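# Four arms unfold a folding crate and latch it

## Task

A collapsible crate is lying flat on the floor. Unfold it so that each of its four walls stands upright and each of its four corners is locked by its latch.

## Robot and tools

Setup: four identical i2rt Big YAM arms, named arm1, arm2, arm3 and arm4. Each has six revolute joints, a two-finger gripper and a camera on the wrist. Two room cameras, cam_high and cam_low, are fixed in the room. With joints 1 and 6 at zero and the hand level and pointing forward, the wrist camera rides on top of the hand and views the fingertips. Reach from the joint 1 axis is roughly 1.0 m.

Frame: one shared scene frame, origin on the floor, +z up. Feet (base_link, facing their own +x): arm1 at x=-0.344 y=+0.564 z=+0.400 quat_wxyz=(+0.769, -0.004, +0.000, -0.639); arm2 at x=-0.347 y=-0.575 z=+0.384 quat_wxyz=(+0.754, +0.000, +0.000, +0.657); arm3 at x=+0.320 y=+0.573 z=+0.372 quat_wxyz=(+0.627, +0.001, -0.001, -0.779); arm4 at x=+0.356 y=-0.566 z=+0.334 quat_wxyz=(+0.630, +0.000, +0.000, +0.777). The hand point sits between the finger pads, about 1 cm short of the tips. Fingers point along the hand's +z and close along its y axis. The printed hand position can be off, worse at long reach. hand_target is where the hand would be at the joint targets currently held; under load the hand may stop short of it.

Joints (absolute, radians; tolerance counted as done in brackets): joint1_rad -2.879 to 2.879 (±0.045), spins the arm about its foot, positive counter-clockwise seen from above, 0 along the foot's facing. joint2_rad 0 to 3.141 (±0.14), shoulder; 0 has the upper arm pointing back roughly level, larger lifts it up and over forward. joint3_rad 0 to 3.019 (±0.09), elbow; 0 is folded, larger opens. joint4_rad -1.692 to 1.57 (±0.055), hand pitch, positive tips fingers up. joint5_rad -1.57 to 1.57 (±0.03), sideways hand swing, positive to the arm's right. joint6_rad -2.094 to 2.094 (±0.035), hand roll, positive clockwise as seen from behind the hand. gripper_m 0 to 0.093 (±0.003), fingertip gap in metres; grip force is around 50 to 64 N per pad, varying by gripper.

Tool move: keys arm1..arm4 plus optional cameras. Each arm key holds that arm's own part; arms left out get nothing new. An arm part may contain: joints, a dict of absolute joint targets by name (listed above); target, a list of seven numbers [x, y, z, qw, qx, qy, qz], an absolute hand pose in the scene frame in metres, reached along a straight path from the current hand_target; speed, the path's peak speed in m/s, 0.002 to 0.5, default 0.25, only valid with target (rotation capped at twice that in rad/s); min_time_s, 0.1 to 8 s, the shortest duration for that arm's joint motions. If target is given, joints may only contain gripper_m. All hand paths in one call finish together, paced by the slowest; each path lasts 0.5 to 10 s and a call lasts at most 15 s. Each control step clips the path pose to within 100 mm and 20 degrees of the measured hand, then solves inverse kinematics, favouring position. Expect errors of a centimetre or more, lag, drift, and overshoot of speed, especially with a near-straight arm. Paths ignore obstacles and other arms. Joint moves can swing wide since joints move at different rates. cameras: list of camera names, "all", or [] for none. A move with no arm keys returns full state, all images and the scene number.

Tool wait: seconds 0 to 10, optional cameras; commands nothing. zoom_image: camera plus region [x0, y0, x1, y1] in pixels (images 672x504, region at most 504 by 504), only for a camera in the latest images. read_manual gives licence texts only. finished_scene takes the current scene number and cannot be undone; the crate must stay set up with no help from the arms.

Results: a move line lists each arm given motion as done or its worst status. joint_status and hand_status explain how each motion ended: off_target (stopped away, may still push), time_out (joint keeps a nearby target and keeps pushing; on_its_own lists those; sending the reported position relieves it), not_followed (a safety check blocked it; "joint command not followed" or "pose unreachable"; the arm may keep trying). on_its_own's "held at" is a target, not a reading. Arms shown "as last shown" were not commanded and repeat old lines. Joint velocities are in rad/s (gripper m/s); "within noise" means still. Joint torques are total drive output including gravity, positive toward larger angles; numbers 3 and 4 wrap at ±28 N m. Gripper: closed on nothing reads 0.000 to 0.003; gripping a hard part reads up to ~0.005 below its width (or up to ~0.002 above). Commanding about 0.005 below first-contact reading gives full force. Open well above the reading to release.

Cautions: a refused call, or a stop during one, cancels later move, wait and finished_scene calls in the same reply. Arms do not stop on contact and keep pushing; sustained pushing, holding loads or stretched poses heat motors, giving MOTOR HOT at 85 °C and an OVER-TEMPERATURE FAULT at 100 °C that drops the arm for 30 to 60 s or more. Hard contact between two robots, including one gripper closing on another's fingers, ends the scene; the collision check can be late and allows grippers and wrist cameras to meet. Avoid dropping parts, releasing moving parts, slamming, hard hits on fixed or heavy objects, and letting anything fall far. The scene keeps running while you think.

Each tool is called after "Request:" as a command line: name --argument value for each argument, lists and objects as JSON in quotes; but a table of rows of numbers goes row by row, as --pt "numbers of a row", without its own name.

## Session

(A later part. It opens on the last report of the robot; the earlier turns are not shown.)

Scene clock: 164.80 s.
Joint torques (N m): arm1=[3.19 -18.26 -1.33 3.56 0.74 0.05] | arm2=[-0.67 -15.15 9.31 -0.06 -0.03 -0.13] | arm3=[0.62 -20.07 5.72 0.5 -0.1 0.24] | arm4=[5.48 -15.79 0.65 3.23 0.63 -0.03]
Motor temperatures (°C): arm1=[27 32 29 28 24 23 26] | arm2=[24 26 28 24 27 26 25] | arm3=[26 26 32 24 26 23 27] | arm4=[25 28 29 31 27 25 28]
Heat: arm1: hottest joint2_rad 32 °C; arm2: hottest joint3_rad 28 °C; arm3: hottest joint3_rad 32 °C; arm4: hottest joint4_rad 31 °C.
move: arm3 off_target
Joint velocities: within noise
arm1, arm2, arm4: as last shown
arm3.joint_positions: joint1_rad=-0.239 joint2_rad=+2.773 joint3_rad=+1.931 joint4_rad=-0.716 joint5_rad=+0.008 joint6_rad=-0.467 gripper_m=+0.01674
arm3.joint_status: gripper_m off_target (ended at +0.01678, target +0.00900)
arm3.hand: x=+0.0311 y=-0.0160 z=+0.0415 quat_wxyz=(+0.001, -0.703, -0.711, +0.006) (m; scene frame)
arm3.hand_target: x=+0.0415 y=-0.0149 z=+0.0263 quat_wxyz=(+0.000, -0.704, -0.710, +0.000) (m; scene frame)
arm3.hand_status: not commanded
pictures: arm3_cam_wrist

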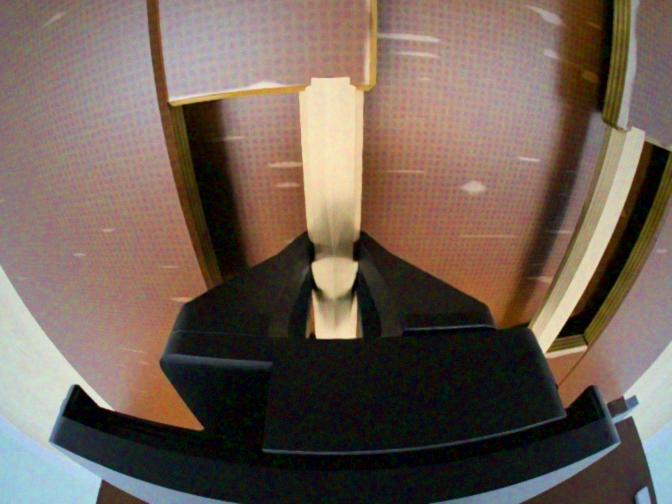

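Request:
move --arm3 '{"target": [0.050, -0.016, 0.120, -0.0616, 0.7044, 0.7044, -0.0616], "speed": 0.12}' --cameras '["arm3_cam_wrist", "cam_low"]'

Request:
zoom_image --camera "cam_low" --region '[220, 180, 480, 380]'

Scene clock: 174.33 s.
Joint torques (N m): arm1=[3.78 -18.43 -1.46 3.58 0.75 0.04] | arm2=[-0.67 -15.15 9.31 -0.06 -0.03 -0.13] | arm3=[0.32 -24.64 3.1 -0.28 -0.15 0.4] | arm4=[5.48 -15.79 0.65 3.23 0.63 -0.03]
Motor temperatures (°C): arm1=[27 32 29 28 24 23 26] | arm2=[24 26 28 24 27 26 25] | arm3=[26 27 32 24 26 23 27] | arm4=[25 29 29 31 27 25 28]
Heat: arm1: hottest joint2_rad 32 °C; arm2: hottest joint3_rad 28 °C; arm3: hottest joint3_rad 32 °C; arm4: hottest joint4_rad 31 °C.
move: arm3 off_target
Joint velocities: within noise
arm1, arm2, arm4: as last shown
arm3.joint_positions: joint1_rad=-0.184 joint2_rad=+2.615 joint3_rad=+1.757 joint4_rad=-0.636 joint5_rad=+0.175 joint6_rad=-0.422 gripper_m=+0.01674
arm3.joint_status: not commanded
arm3.hand: x=+0.0391 y=-0.0153 z=+0.0995 quat_wxyz=(+0.066, -0.698, -0.710, +0.067) (m; scene frame)
arm3.hand_target: x=+0.0485 y=-0.0188 z=+0.1192 quat_wxyz=(+0.061, -0.704, -0.705, +0.065) (m; scene frame)
arm3.hand_status: off_target (0.023 m and 1.2 deg from the pose sent, 0.081 m and 9.5 deg at the start)
pictures: arm3_cam_wrist, cam_low

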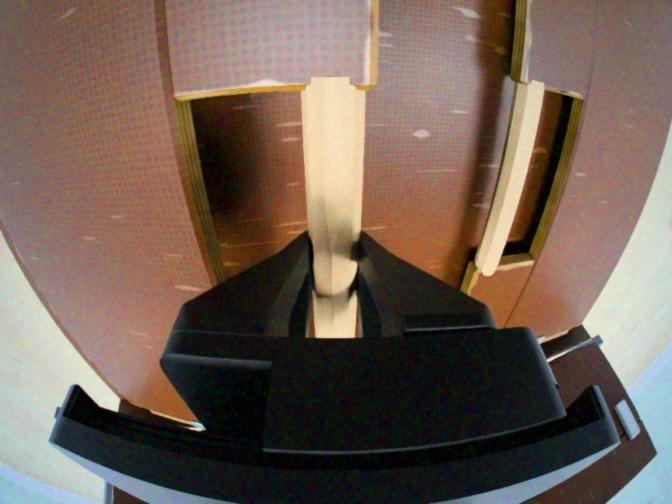

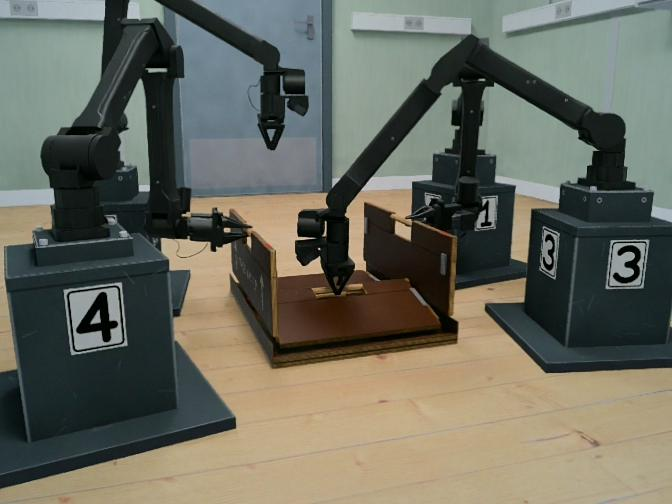

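Scaled by 1.938 from the camera's 672x504 image, which has a finer 960x720 frame.

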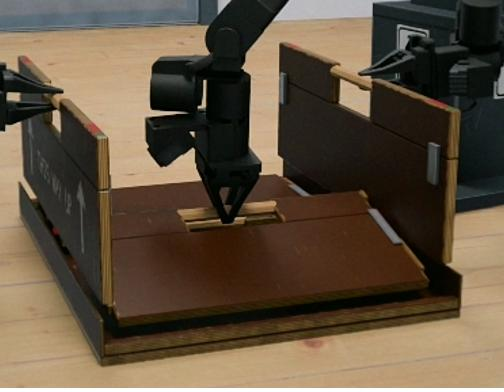

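Request:
move --arm3 '{"target": [0.093, -0.016, 0.190, -0.1106, 0.6984, 0.6984, -0.1106], "speed": 0.14}' --cameras '[]'

Request:
move --arm3 '{"target": [0.155, -0.016, 0.233, -0.1651, 0.6876, 0.6876, -0.1651], "speed": 0.14}' --cameras '["arm3_cam_wrist", "cam_low", "cam_high"]'

Request:
zoom_image --camera "cam_low" --region '[220, 180, 480, 380]'

Request:
zoom_image --camera "cam_high" --region '[240, 210, 440, 410]'

Scene clock: 177.27 s.
Joint torques (N m): arm1=[3.78 -18.61 -1.33 3.51 0.73 0.04] | arm2=[-0.67 -15.15 9.31 -0.05 -0.03 -0.13] | arm3=[1.38 -23.06 3.81 -0.53 -0.06 0.48] | arm4=[5.42 -15.79 0.65 3.22 0.63 -0.03]
Motor temperatures (°C): arm1=[27 32 29 28 24 23 26] | arm2=[24 26 28 24 27 26 25] | arm3=[26 28 31 24 26 23 27] | arm4=[25 29 29 31 27 25 28]
Heat: arm1: hottest joint2_rad 32 °C; arm2: hottest joint3_rad 28 °C; arm3: hottest joint3_rad 31 °C; arm4: hottest joint4_rad 31 °C.
move: arm3 off_target
Joint velocities: within noise
arm1, arm2, arm4: as last shown
arm3.joint_positions: joint1_rad=-0.095 joint2_rad=+2.437 joint3_rad=+1.601 joint4_rad=-0.636 joint5_rad=+0.315 joint6_rad=-0.340 gripper_m=+0.01639
arm3.joint_status: not commanded
arm3.hand: x=+0.0755 y=-0.0135 z=+0.1732 quat_wxyz=(+0.118, -0.693, -0.702, +0.112) (m; scene frame)
arm3.hand_target: x=+0.0917 y=-0.0169 z=+0.1898 quat_wxyz=(+0.111, -0.698, -0.698, +0.111) (m; scene frame)
arm3.hand_status: off_target (0.024 m and 1.1 deg from the pose sent, 0.105 m and 7.3 deg at the start)
pictures: none
No camera images: "cameras" was empty.

Scene clock: 178.50 s.
Joint torques (N m): arm1=[3.96 -18.37 -1.36 3.55 0.75 0.01] | arm2=[-0.73 -15.15 9.31 -0.05 -0.03 -0.13] | arm3=[2.9 -21.71 3.97 -0.55 -0.48 0.53] | arm4=[5.48 -15.79 0.65 3.22 0.63 -0.03]
Motor temperatures (°C): arm1=[27 32 29 28 24 23 26] | arm2=[24 26 28 24 27 26 25] | arm3=[26 28 31 24 26 23 28] | arm4=[25 29 28 31 27 25 28]
Heat: arm1: hottest joint2_rad 32 °C; arm2: hottest joint3_rad 28 °C; arm3: hottest joint3_rad 31 °C; arm4: hottest joint4_rad 31 °C.
move: arm3 off_target
Joint velocities: within noise
arm1.joint_positions: joint1_rad=+0.898 joint2_rad=+2.640 joint3_rad=+0.876 joint4_rad=+1.535 joint5_rad=+1.106 joint6_rad=-1.357 gripper_m=+0.01672
arm1.joint_status: not commanded
arm1.hand: x=-0.0110 y=+0.2093 z=+0.2435 quat_wxyz=(+0.011, -0.014, -0.740, +0.672) (m; scene frame)
arm1.hand_target: x=-0.0010 y=+0.2251 z=+0.2477 quat_wxyz=(-0.002, -0.004, -0.736, +0.677) (m; scene frame)
arm1.hand_status: not commanded
arm2, arm4: as last shown
arm3.joint_positions: joint1_rad=+0.028 joint2_rad=+2.340 joint3_rad=+1.513 joint4_rad=-0.664 joint5_rad=+0.494 joint6_rad=-0.209 gripper_m=+0.01631
arm3.joint_status: not commanded
arm3.hand: x=+0.1252 y=-0.0112 z=+0.2188 quat_wxyz=(+0.181, -0.685, -0.686, +0.167) (m; scene frame)
arm3.hand_target: x=+0.1540 y=-0.0162 z=+0.2317 quat_wxyz=(+0.166, -0.687, -0.688, +0.165) (m; scene frame)
arm3.hand_status: off_target (0.033 m and 1.9 deg from the pose sent, 0.099 m and 8.4 deg at the start)
pictures: arm3_cam_wrist, cam_high, cam_low

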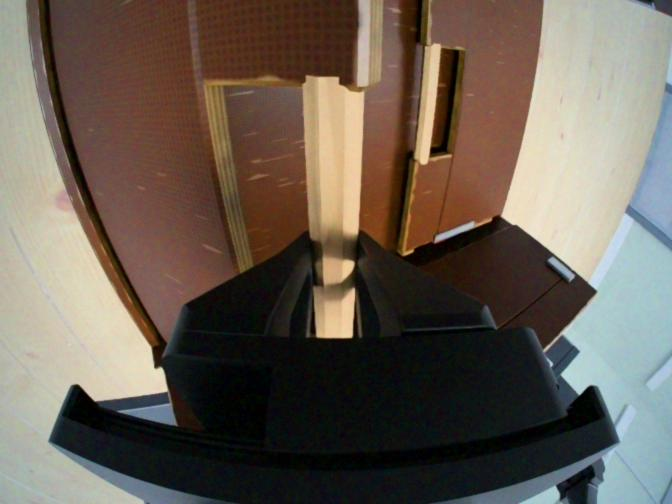

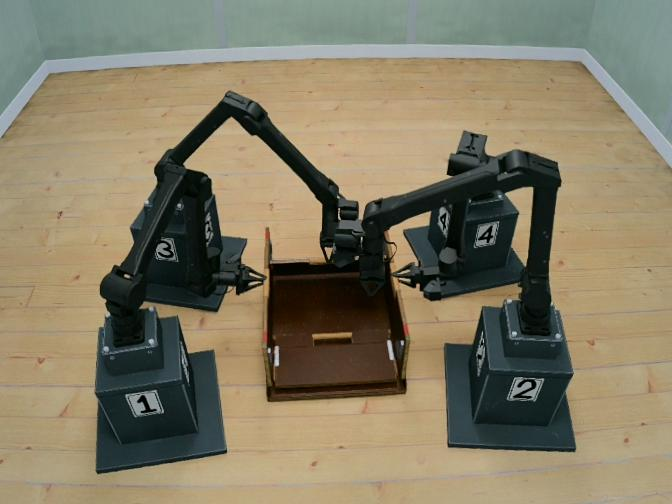

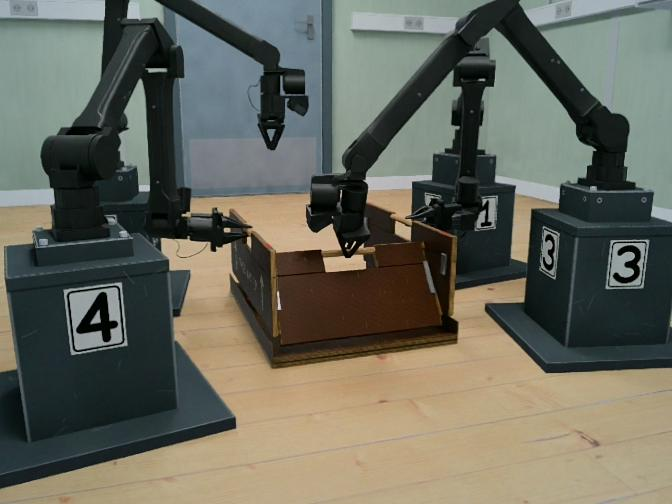

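Scaled by 1.938 from the camera's 672x504 image, which has a finer 960x720 frame.

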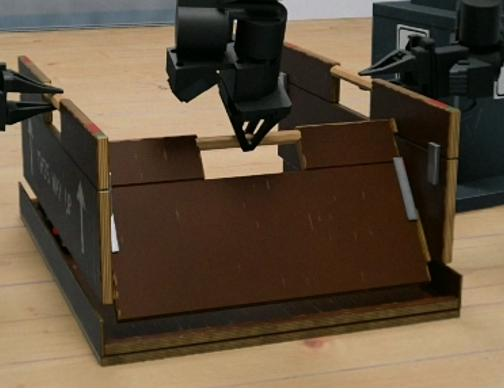

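Scaled by 2.520 from the camera's 672x504 image, which has a finer 960x720 frame.

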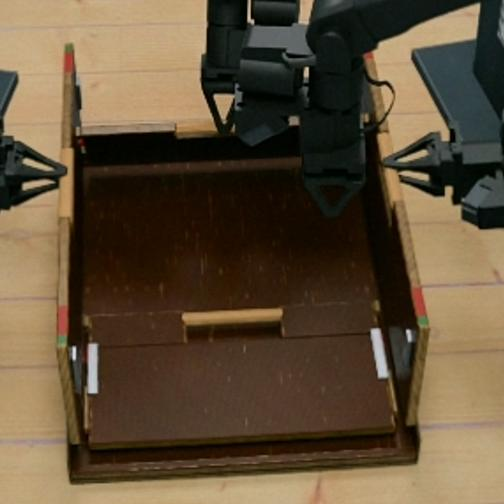

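Request:
move --arm3 '{"target": [0.215, -0.014, 0.249, -0.2185, 0.6725, 0.6725, -0.2185], "speed": 0.12}' --cameras '["arm3_cam_wrist", "cam_low", "cam_high", "arm4_cam_wrist", "arm1_cam_wrist"]'

Request:
zoom_image --camera "cam_low" --region '[220, 180, 480, 380]'

Request:
zoom_image --camera "cam_high" --region '[240, 210, 440, 410]'

Scene clock: 183.03 s.
Joint torques (N m): arm1=[3.08 -18.02 -1.36 3.48 0.75 0.03] | arm2=[-0.67 -15.09 9.31 -0.05 -0.03 -0.13] | arm3=[3.49 -20.78 4.33 -0.28 -0.8 0.5] | arm4=[5.48 -15.79 0.66 3.22 0.63 -0.03]
Motor temperatures (°C): arm1=[27 32 29 28 24 23 26] | arm2=[24 26 28 24 27 26 25] | arm3=[26 27 31 24 26 23 28] | arm4=[25 29 28 31 27 25 28]
Heat: arm1: hottest joint2_rad 32 °C; arm2: hottest joint3_rad 28 °C; arm3: hottest joint3_rad 31 °C; arm4: hottest joint4_rad 31 °C.
move: arm3 off_target
Joint velocities: within noise
arm1: as last shown
arm2.joint_positions: joint1_rad=-0.063 joint2_rad=+1.719 joint3_rad=+1.190 joint4_rad=-1.067 joint5_rad=-0.001 joint6_rad=-0.180 gripper_m=+0.05013
arm2.joint_status: not commanded
arm2.hand: x=-0.2536 y=-0.1162 z=+0.4387 quat_wxyz=(+0.010, +0.700, -0.714, +0.007) (m; scene frame)
arm2.hand_target: x=-0.2473 y=-0.1013 z=+0.4480 quat_wxyz=(+0.001, +0.701, -0.713, +0.000) (m; scene frame)
arm2.hand_status: not commanded
arm3.joint_positions: joint1_rad=+0.158 joint2_rad=+2.312 joint3_rad=+1.493 joint4_rad=-0.747 joint5_rad=+0.671 joint6_rad=-0.047 gripper_m=+0.01631
arm3.joint_status: not commanded
arm3.hand: x=+0.1785 y=-0.0089 z=+0.2456 quat_wxyz=(+0.242, -0.672, -0.664, +0.221) (m; scene frame)
arm3.hand_target: x=+0.2133 y=-0.0124 z=+0.2491 quat_wxyz=(+0.223, -0.671, -0.674, +0.216) (m; scene frame)
arm3.hand_status: off_target (0.037 m and 2.9 deg from the pose sent, 0.095 m and 7.6 deg at the start)
arm4.joint_positions: joint1_rad=+0.919 joint2_rad=+2.429 joint3_rad=+0.836 joint4_rad=+1.358 joint5_rad=+1.148 joint6_rad=-1.348 gripper_m=+0.01669
arm4.joint_status: not commanded
arm4.hand: x=-0.0144 y=-0.2140 z=+0.2452 quat_wxyz=(-0.672, +0.740, -0.015, +0.008) (m; scene frame)
arm4.hand_target: x=-0.0246 y=-0.2333 z=+0.2486 quat_wxyz=(-0.678, +0.735, -0.003, -0.004) (m; scene frame)
arm4.hand_status: not commanded
pictures: arm1_cam_wrist, arm3_cam_wrist, arm4_cam_wrist, cam_high, cam_low

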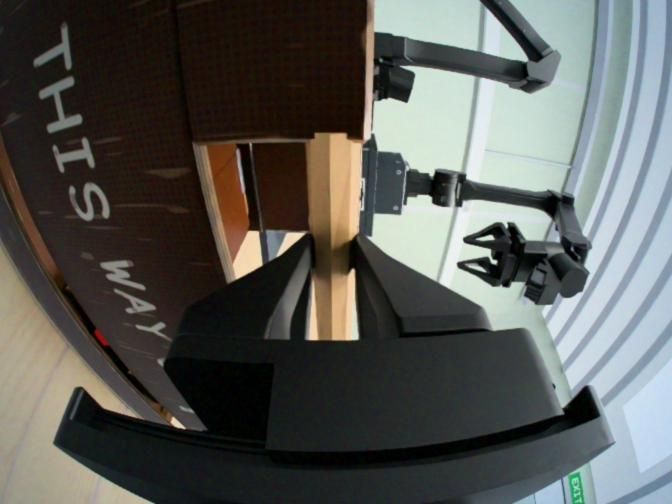

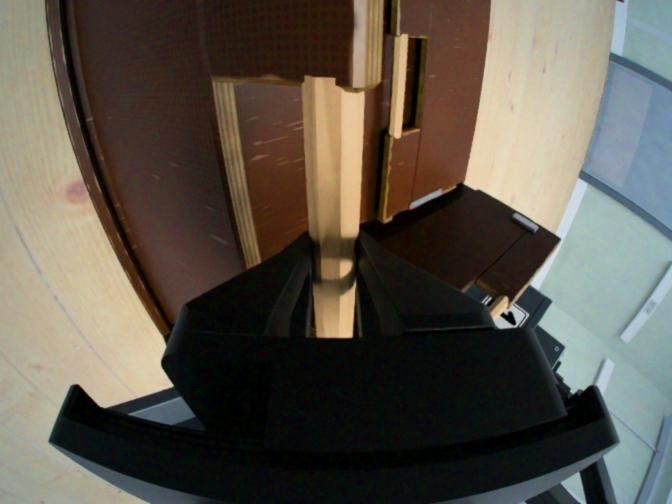

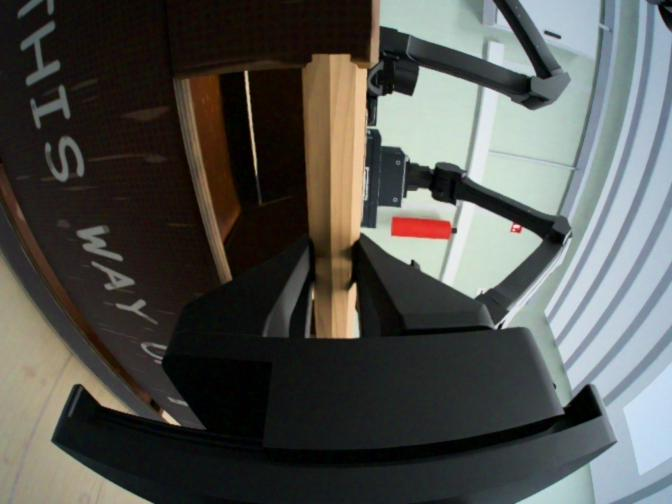

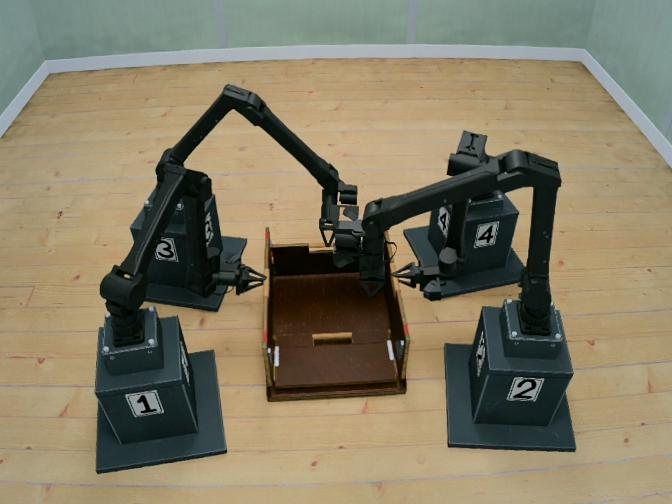

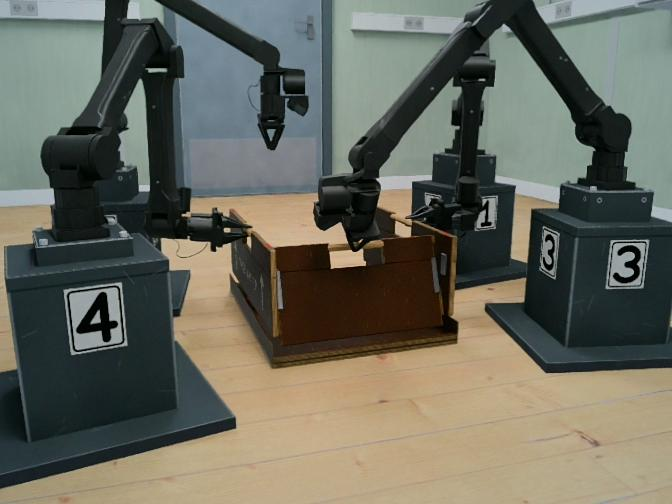

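Scaled by 1.938 from the camera's 672x504 image, which has a finer 960x720 frame.

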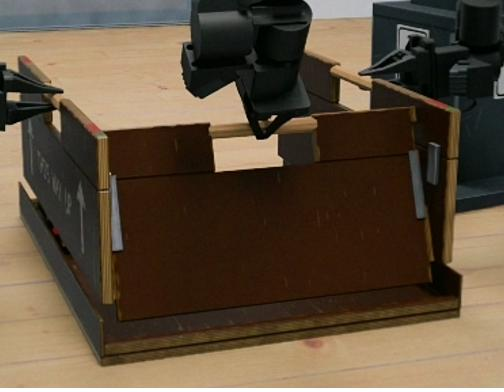

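Scaled by 2.520 from the camera's 672x504 image, which has a finer 960x720 frame.

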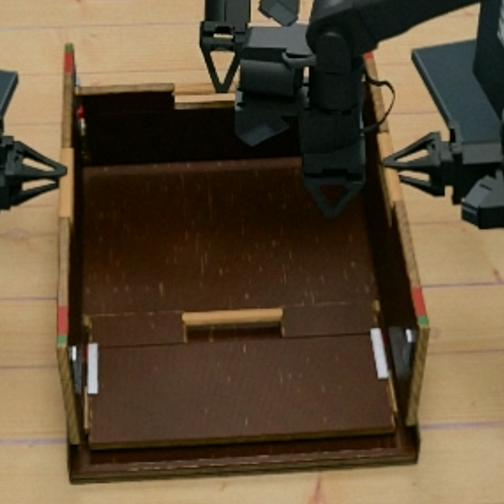

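Request:
move --arm3 '{"target": [0.255, -0.012, 0.254, -0.2418, 0.6645, 0.6645, -0.2418], "speed": 0.1}' --cameras '["arm3_cam_wrist", "cam_low", "cam_high"]'

Request:
zoom_image --camera "cam_low" --region '[220, 180, 480, 380]'

Request:
zoom_image --camera "cam_high" --region '[240, 210, 440, 410]'

Scene clock: 187.27 s.
Joint torques (N m): arm1=[3.6 -18.14 -1.35 3.47 0.74 0.05] | arm2=[-0.67 -15.15 9.31 -0.05 -0.03 -0.13] | arm3=[4.6 -19.37 5.45 -0.69 -0.99 0.54] | arm4=[5.48 -15.79 0.65 3.22 0.63 -0.03]
Motor temperatures (°C): arm1=[27 32 29 28 24 23 26] | arm2=[24 26 28 24 27 26 25] | arm3=[26 27 31 24 26 23 28] | arm4=[25 29 28 31 27 25 28]
Heat: arm1: hottest joint2_rad 32 °C; arm2: hottest joint3_rad 28 °C; arm3: hottest joint3_rad 31 °C; arm4: hottest joint4_rad 31 °C.
move: arm3 off_target
Joint velocities: arm1=[within noise] | arm2=[within noise] | arm3=[-0.044 -0.005 0.002 0.007 0.037 -0.022 0] | arm4=[within noise]
arm1, arm2, arm4: as last shown
arm3.joint_positions: joint1_rad=+0.235 joint2_rad=+2.311 joint3_rad=+1.493 joint4_rad=-0.802 joint5_rad=+0.743 joint6_rad=+0.058 gripper_m=+0.01631
arm3.joint_status: not commanded
arm3.hand: x=+0.2137 y=-0.0075 z=+0.2550 quat_wxyz=(+0.262, -0.666, -0.653, +0.250) (m; scene frame)
arm3.hand_target: x=+0.2533 y=-0.0130 z=+0.2542 quat_wxyz=(+0.239, -0.665, -0.664, +0.245) (m; scene frame)
arm3.hand_status: off_target (0.042 m and 2.9 deg from the pose sent, 0.077 m and 2.5 deg at the start)
pictures: arm3_cam_wrist, cam_high, cam_low

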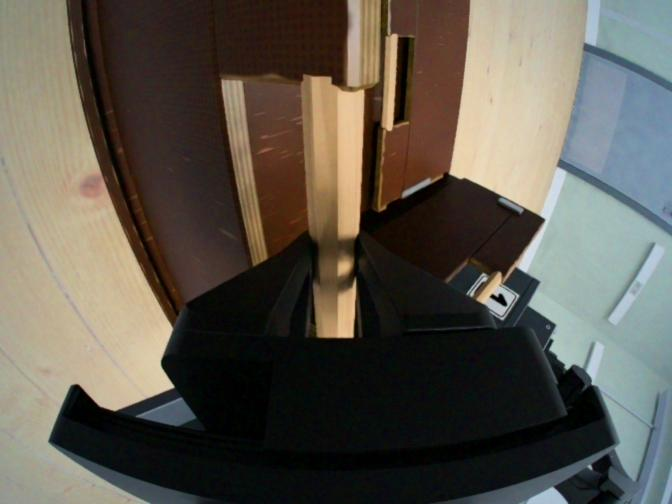

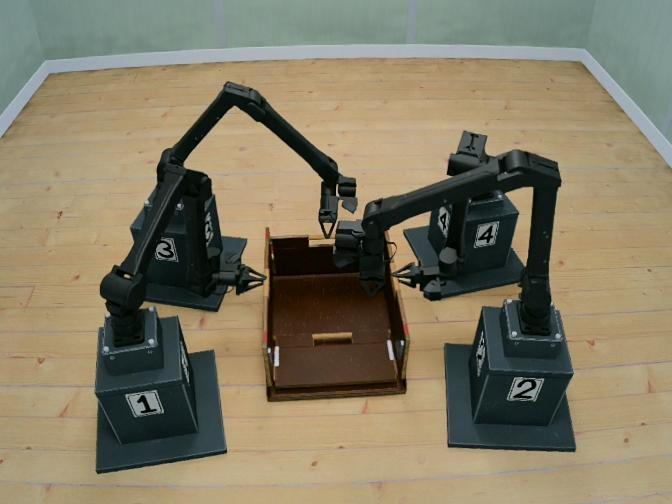

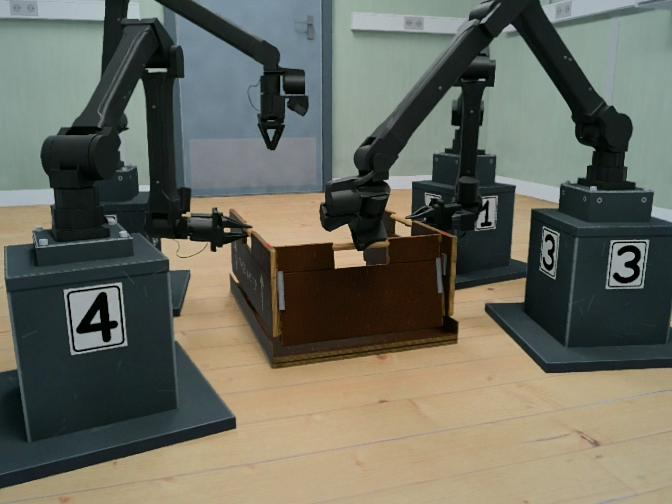

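Scaled by 1.938 from the camera's 672x504 image, which has a finer 960x720 frame.

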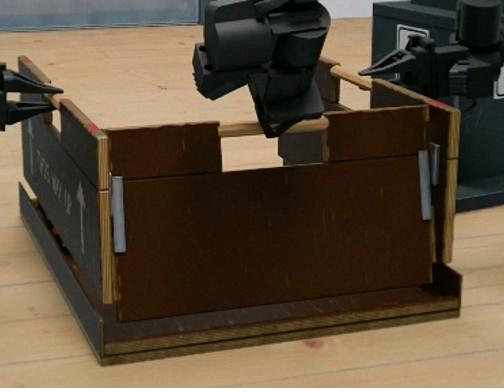

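Scaled by 2.520 from the camera's 672x504 image, which has a finer 960x720 frame.

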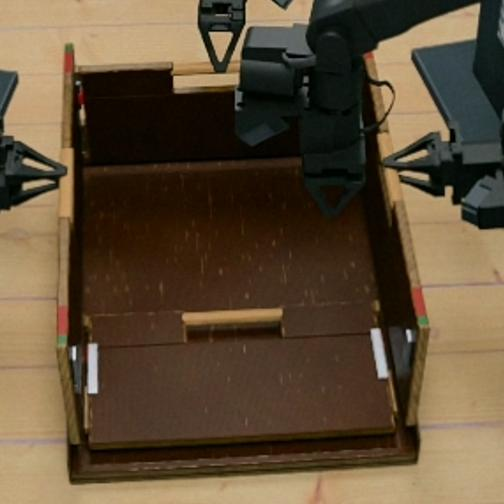

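Request:
move --arm3 '{"target": [0.290, -0.012, 0.256, -0.2418, 0.6645, 0.6645, -0.2418], "speed": 0.1}' --cameras '["arm3_cam_wrist", "cam_low", "cam_high"]'

Request:
zoom_image --camera "cam_low" --region '[220, 180, 480, 380]'

Request:
zoom_image --camera "cam_high" --region '[240, 210, 440, 410]'

Scene clock: 191.40 s.
Joint torques (N m): arm1=[3.84 -18.14 -1.44 3.49 0.73 0.05] | arm2=[-0.67 -15.21 9.31 -0.05 -0.03 -0.13] | arm3=[3.14 -19.08 6.54 -0.8 -1.16 0.44] | arm4=[5.42 -15.79 0.65 3.22 0.63 -0.03]
Motor temperatures (°C): arm1=[27 32 29 28 24 23 26] | arm2=[24 26 28 24 27 26 25] | arm3=[26 28 31 24 27 23 28] | arm4=[25 29 28 31 27 25 28]
Heat: arm1: hottest joint2_rad 32 °C; arm2: hottest joint3_rad 28 °C; arm3: hottest joint3_rad 31 °C; arm4: hottest joint4_rad 31 °C.
move: arm3 off_target
Joint velocities: within noise
arm1, arm2, arm4: as last shown
arm3.joint_positions: joint1_rad=+0.308 joint2_rad=+2.311 joint3_rad=+1.507 joint4_rad=-0.874 joint5_rad=+0.743 joint6_rad=+0.148 gripper_m=+0.01631
arm3.joint_status: not commanded
arm3.hand: x=+0.2560 y=-0.0059 z=+0.2596 quat_wxyz=(+0.262, -0.663, -0.654, +0.253) (m; scene frame)
arm3.hand_target: x=+0.2889 y=-0.0114 z=+0.2566 quat_wxyz=(+0.242, -0.664, -0.665, +0.243) (m; scene frame)
arm3.hand_status: off_target (0.035 m and 2.9 deg from the pose sent, 0.076 m and 2.9 deg at the start)
pictures: arm3_cam_wrist, cam_high, cam_low

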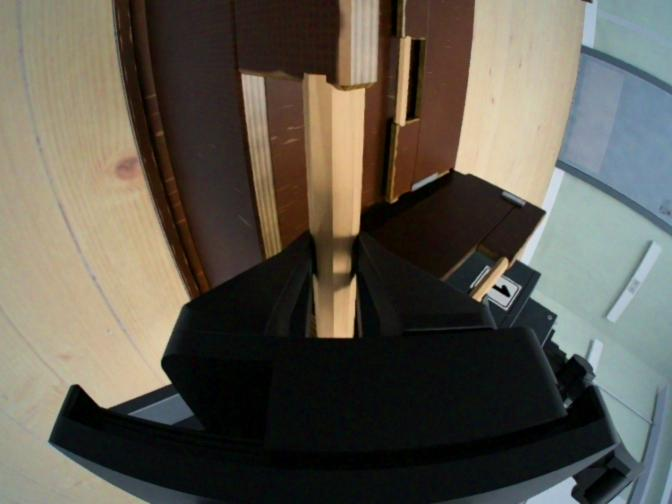

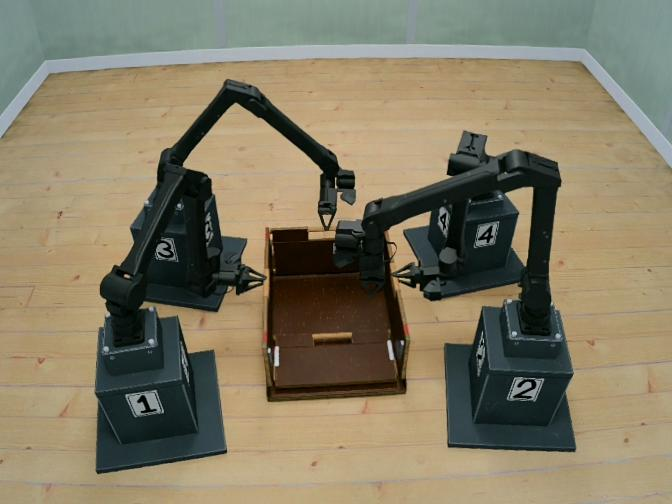

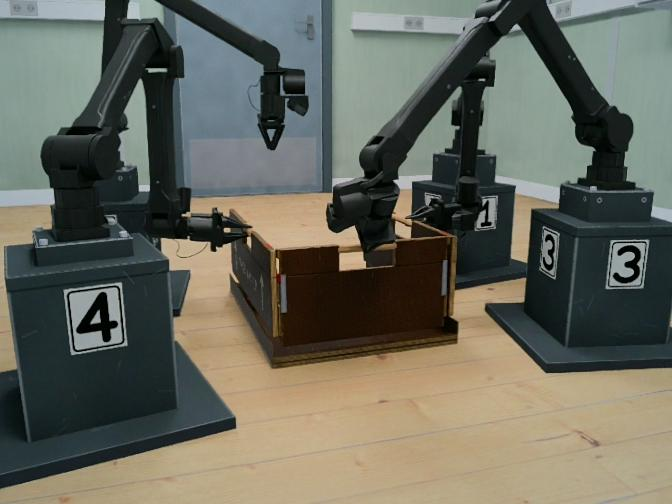

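Scaled by 1.938 from the camera's 672x504 image, which has a finer 960x720 frame.

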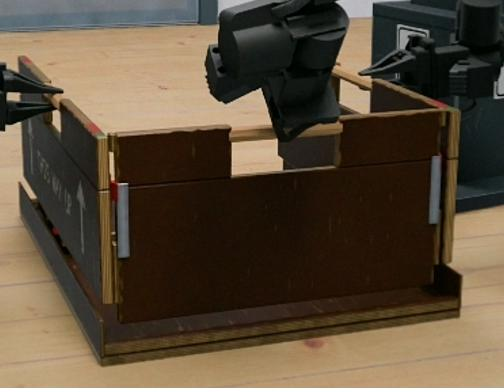

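Scaled by 2.520 from the camera's 672x504 image, which has a finer 960x720 frame.

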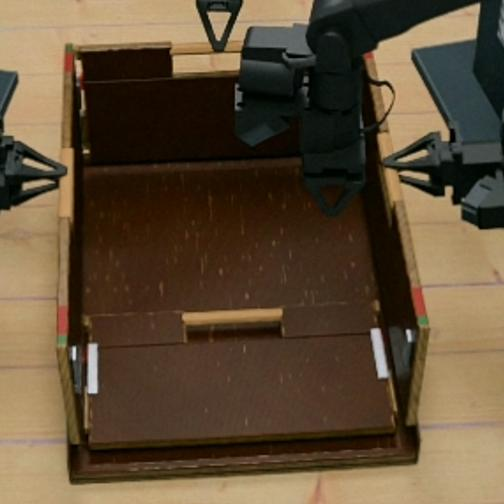

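Request:
zoom_image --camera "cam_low" --region '[255, 230, 315, 330]'

Request:
zoom_image --camera "cam_low" --region '[420, 220, 480, 320]'

Request:
zoom_image --camera "cam_high" --region '[255, 215, 315, 275]'

Request:
zoom_image --camera "cam_high" --region '[365, 215, 425, 275]'

Scaled by 5.040 from the camera's 672x504 image, which has a finer 960x720 frame.

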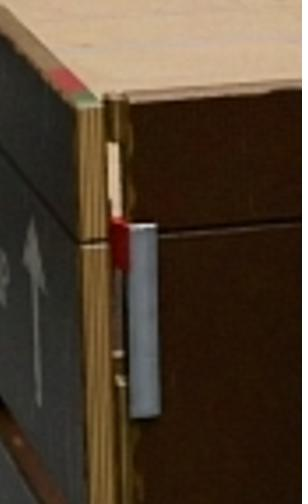

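Scaled by 5.040 from the camera's 672x504 image, which has a finer 960x720 frame.

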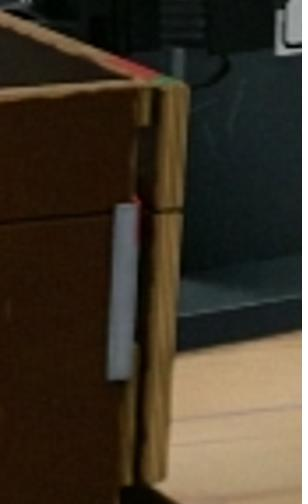

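Scaled by 8.400 from the camera's 672x504 image, which has a finer 960x720 frame.

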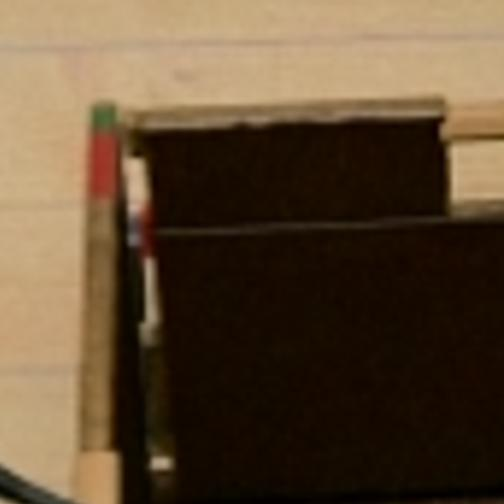

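Scaled by 8.400 from the camera's 672x504 image, which has a finer 960x720 frame.

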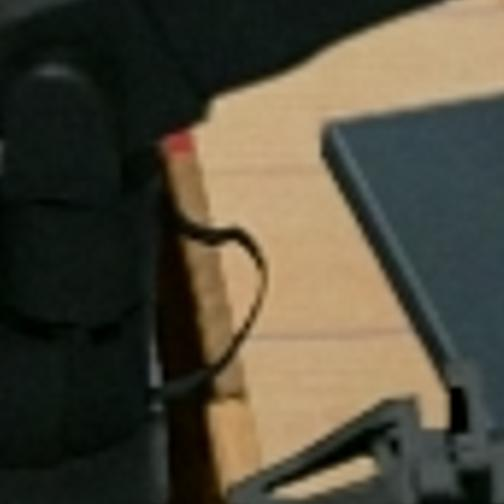

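Request:
move --arm1 '{"target": [-0.003, 0.185, 0.247, 0, 0, 0.737, -0.676], "speed": 0.06}' --arm4 '{"target": [-0.022, -0.190, 0.247, -0.676, 0.737, 0, 0], "speed": 0.06}' --cameras '["arm3_cam_wrist", "cam_low", "cam_high"]'

Request:
zoom_image --camera "cam_low" --region '[255, 230, 315, 330]'

Request:
zoom_image --camera "cam_low" --region '[420, 220, 480, 320]'

Request:
zoom_image --camera "cam_high" --region '[255, 215, 315, 275]'

Scene clock: 204.63 s.
Joint torques (N m): arm1=[-2.37 -17.9 1.22 2.41 -1.14 -0.1] | arm2=[-0.73 -15.21 9.32 -0.03 -0.03 -0.13] | arm3=[3.43 -18.9 6.64 -0.88 -1.17 0.46] | arm4=[-0.21 -15.27 3.74 2.15 -0.94 -0.24]
Motor temperatures (°C): arm1=[27 32 28 28 24 23 26] | arm2=[24 26 29 24 27 26 25] | arm3=[26 28 31 24 27 23 28] | arm4=[25 29 28 31 27 25 28]
Heat: arm1: hottest joint2_rad 32 °C; arm2: hottest joint3_rad 29 °C; arm3: hottest joint3_rad 31 °C; arm4: hottest joint4_rad 31 °C.
move: arm1 off_target; arm4 off_target
Joint velocities: within noise
arm1.joint_positions: joint1_rad=+0.886 joint2_rad=+2.640 joint3_rad=+0.870 joint4_rad=+1.548 joint5_rad=+1.067 joint6_rad=-1.374 gripper_m=+0.01672
arm1.joint_status: not commanded
arm1.hand: x=-0.0104 y=+0.2062 z=+0.2435 quat_wxyz=(+0.004, -0.001, -0.742, +0.670) (m; scene frame)
arm1.hand_target: x=-0.0054 y=+0.1912 z=+0.2467 quat_wxyz=(+0.001, +0.001, -0.738, +0.674) (m; scene frame)
arm1.hand_status: off_target (0.023 m and 1.0 deg from the pose sent, 0.026 m and 2.1 deg at the start)
arm2, arm3: as last shown
arm3.hand_target: x=+0.2889 y=-0.0114 z=+0.2565 quat_wxyz=(+0.242, -0.664, -0.665, +0.243) (m; scene frame)
arm4.joint_positions: joint1_rad=+0.907 joint2_rad=+2.429 joint3_rad=+0.831 joint4_rad=+1.370 joint5_rad=+1.110 joint6_rad=-1.358 gripper_m=+0.01669
arm4.joint_status: not commanded
arm4.hand: x=-0.0152 y=-0.2101 z=+0.2450 quat_wxyz=(-0.671, +0.742, -0.005, -0.001) (m; scene frame)
arm4.hand_target: x=-0.0197 y=-0.1963 z=+0.2460 quat_wxyz=(-0.674, +0.738, +0.000, +0.000) (m; scene frame)
arm4.hand_status: off_target (0.021 m and 1.0 deg from the pose sent, 0.025 m and 2.0 deg at the start)
pictures: arm3_cam_wrist, cam_high, cam_low

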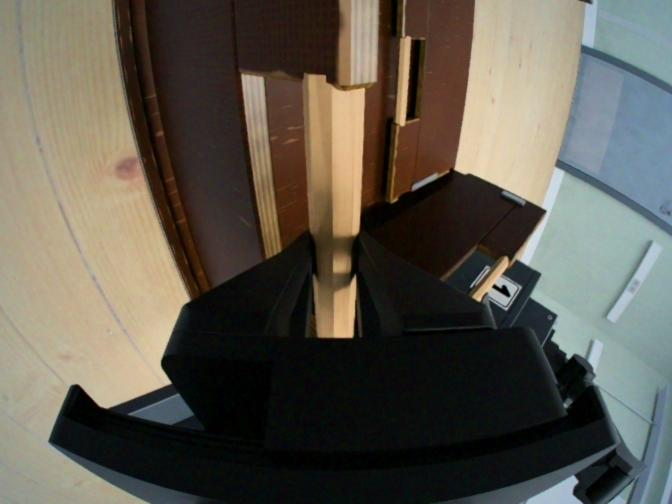

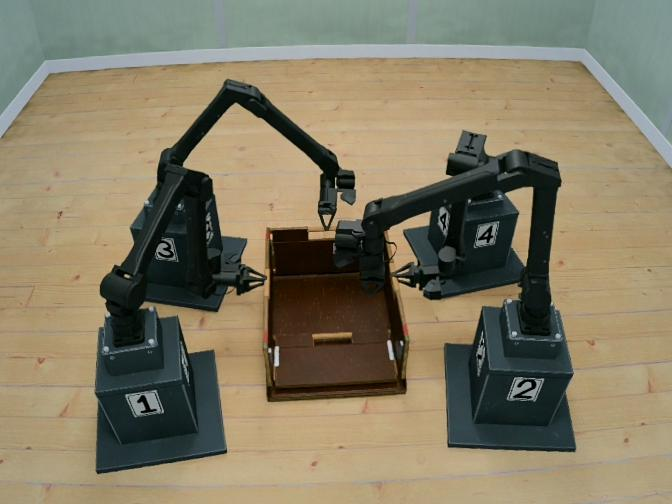

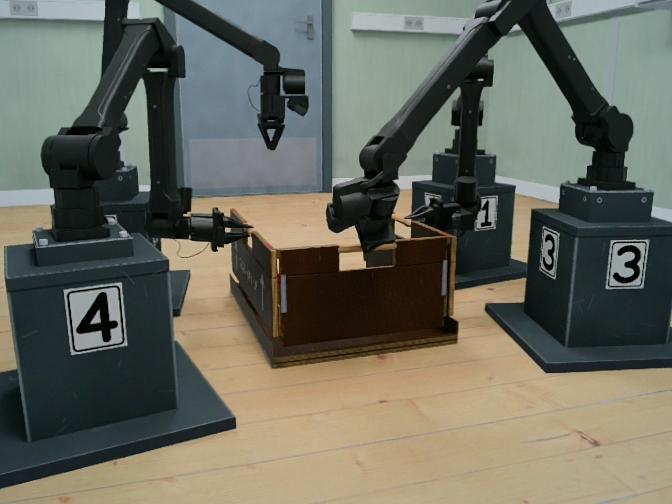

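Scaled by 5.040 from the camera's 672x504 image, which has a finer 960x720 frame.

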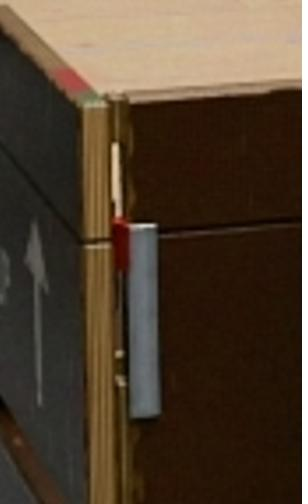

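Scaled by 5.040 from the camera's 672x504 image, which has a finer 960x720 frame.

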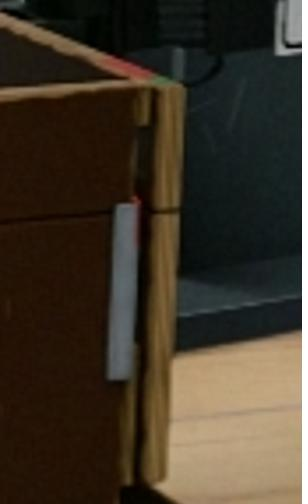

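Scaled by 8.400 from the camera's 672x504 image, which has a finer 960x720 frame.

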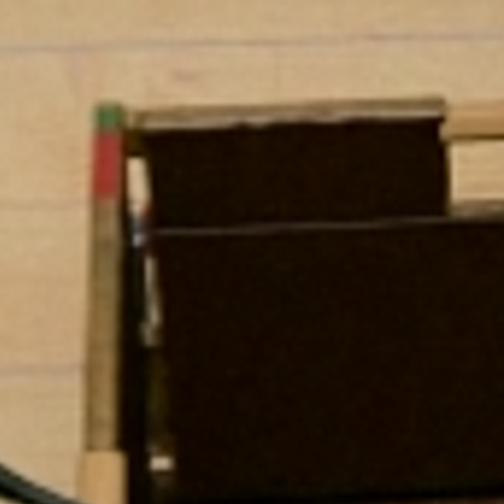

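Request:
move --arm2 '{"target": [0.10, -0.09, 0.35, 0.7071, 0, 0.7071, 0], "speed": 0.3}' --cameras '["arm2_cam_wrist", "cam_high"]'

Scene clock: 213.63 s.
Joint torques (N m): arm1=[-2.84 -18.43 1.26 2.32 -1.16 -0.1] | arm2=[-0.03 -19.9 5.37 2.06 0.11 -0.16] | arm3=[2.9 -19.08 6.52 -0.92 -1.19 0.47] | arm4=[-0.21 -15.21 3.74 2.15 -0.94 -0.24]
Motor temperatures (°C): arm1=[27 32 28 28 24 23 27] | arm2=[24 26 28 24 27 26 25] | arm3=[26 28 31 24 28 23 28] | arm4=[25 29 28 31 27 25 28]
Heat: arm1: hottest joint2_rad 32 °C; arm2: hottest joint3_rad 28 °C; arm3: hottest joint3_rad 31 °C; arm4: hottest joint4_rad 31 °C.
move: arm2 done
Joint velocities: within noise
arm1, arm3, arm4: as last shown
arm2.joint_positions: joint1_rad=-0.367 joint2_rad=+2.415 joint3_rad=+1.174 joint4_rad=+1.185 joint5_rad=+1.051 joint6_rad=+0.036 gripper_m=+0.05013
arm2.joint_status: not commanded
arm2.hand: x=+0.0918 y=-0.0926 z=+0.3454 quat_wxyz=(-0.698, +0.010, -0.716, -0.001) (m; scene frame)
arm2.hand_target: x=+0.0972 y=-0.0879 z=+0.3486 quat_wxyz=(-0.703, +0.001, -0.711, -0.007) (m; scene frame)
arm2.hand_status: done (0.010 m and 1.9 deg from the pose sent, 0.366 m and 120.3 deg at the start)
pictures: arm2_cam_wrist, cam_high

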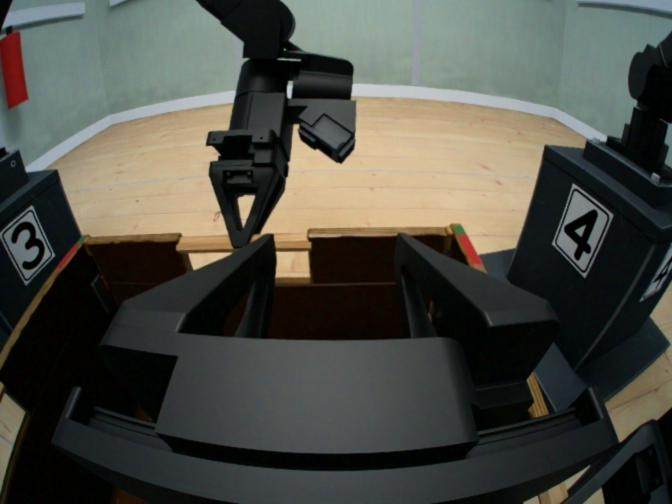

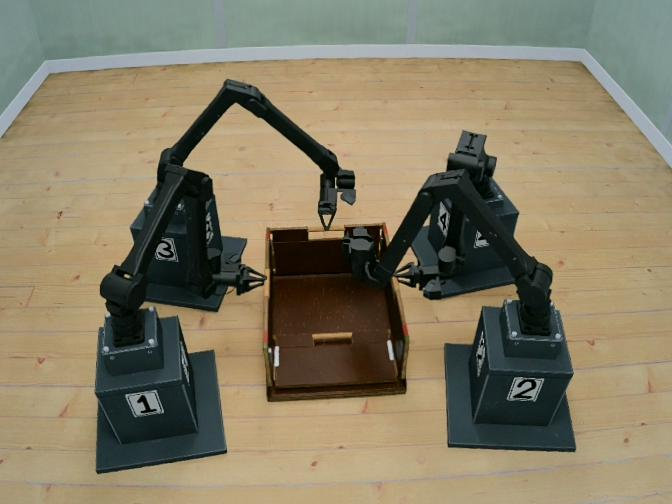

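Request:
zoom_image --camera "arm2_cam_wrist" --region '[40, 210, 240, 360]'

Request:
zoom_image --camera "arm2_cam_wrist" --region '[390, 210, 560, 340]'

Request:
zoom_image --camera "cam_high" --region '[250, 210, 410, 410]'

Scaled by 2.520 from the camera's 672x504 image, which has a finer 960x720 frame.

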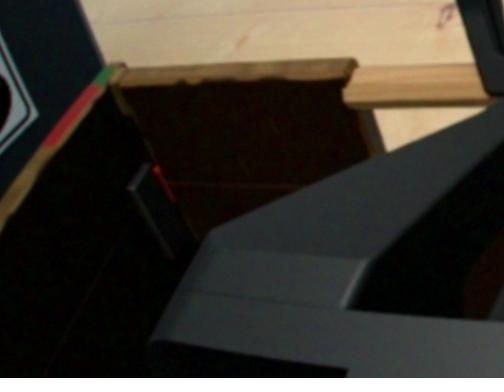

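Scaled by 2.965 from the camera's 672x504 image, which has a finer 960x720 frame.

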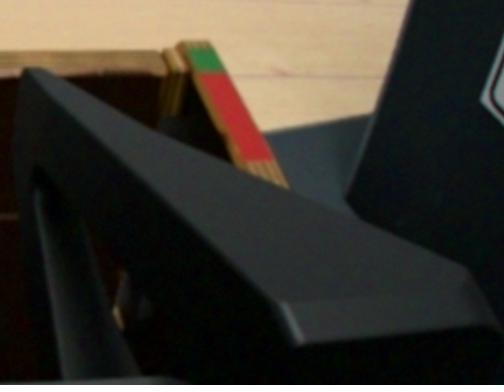

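Scaled by 2.520 from the camera's 672x504 image, which has a finer 960x720 frame.

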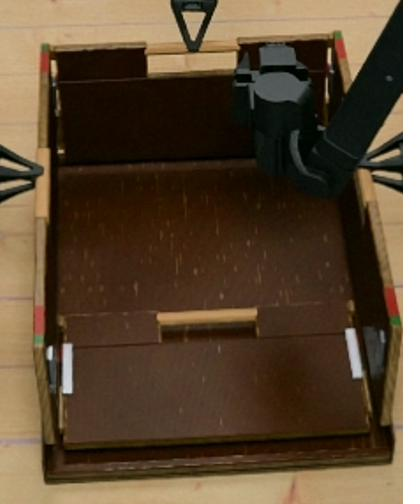

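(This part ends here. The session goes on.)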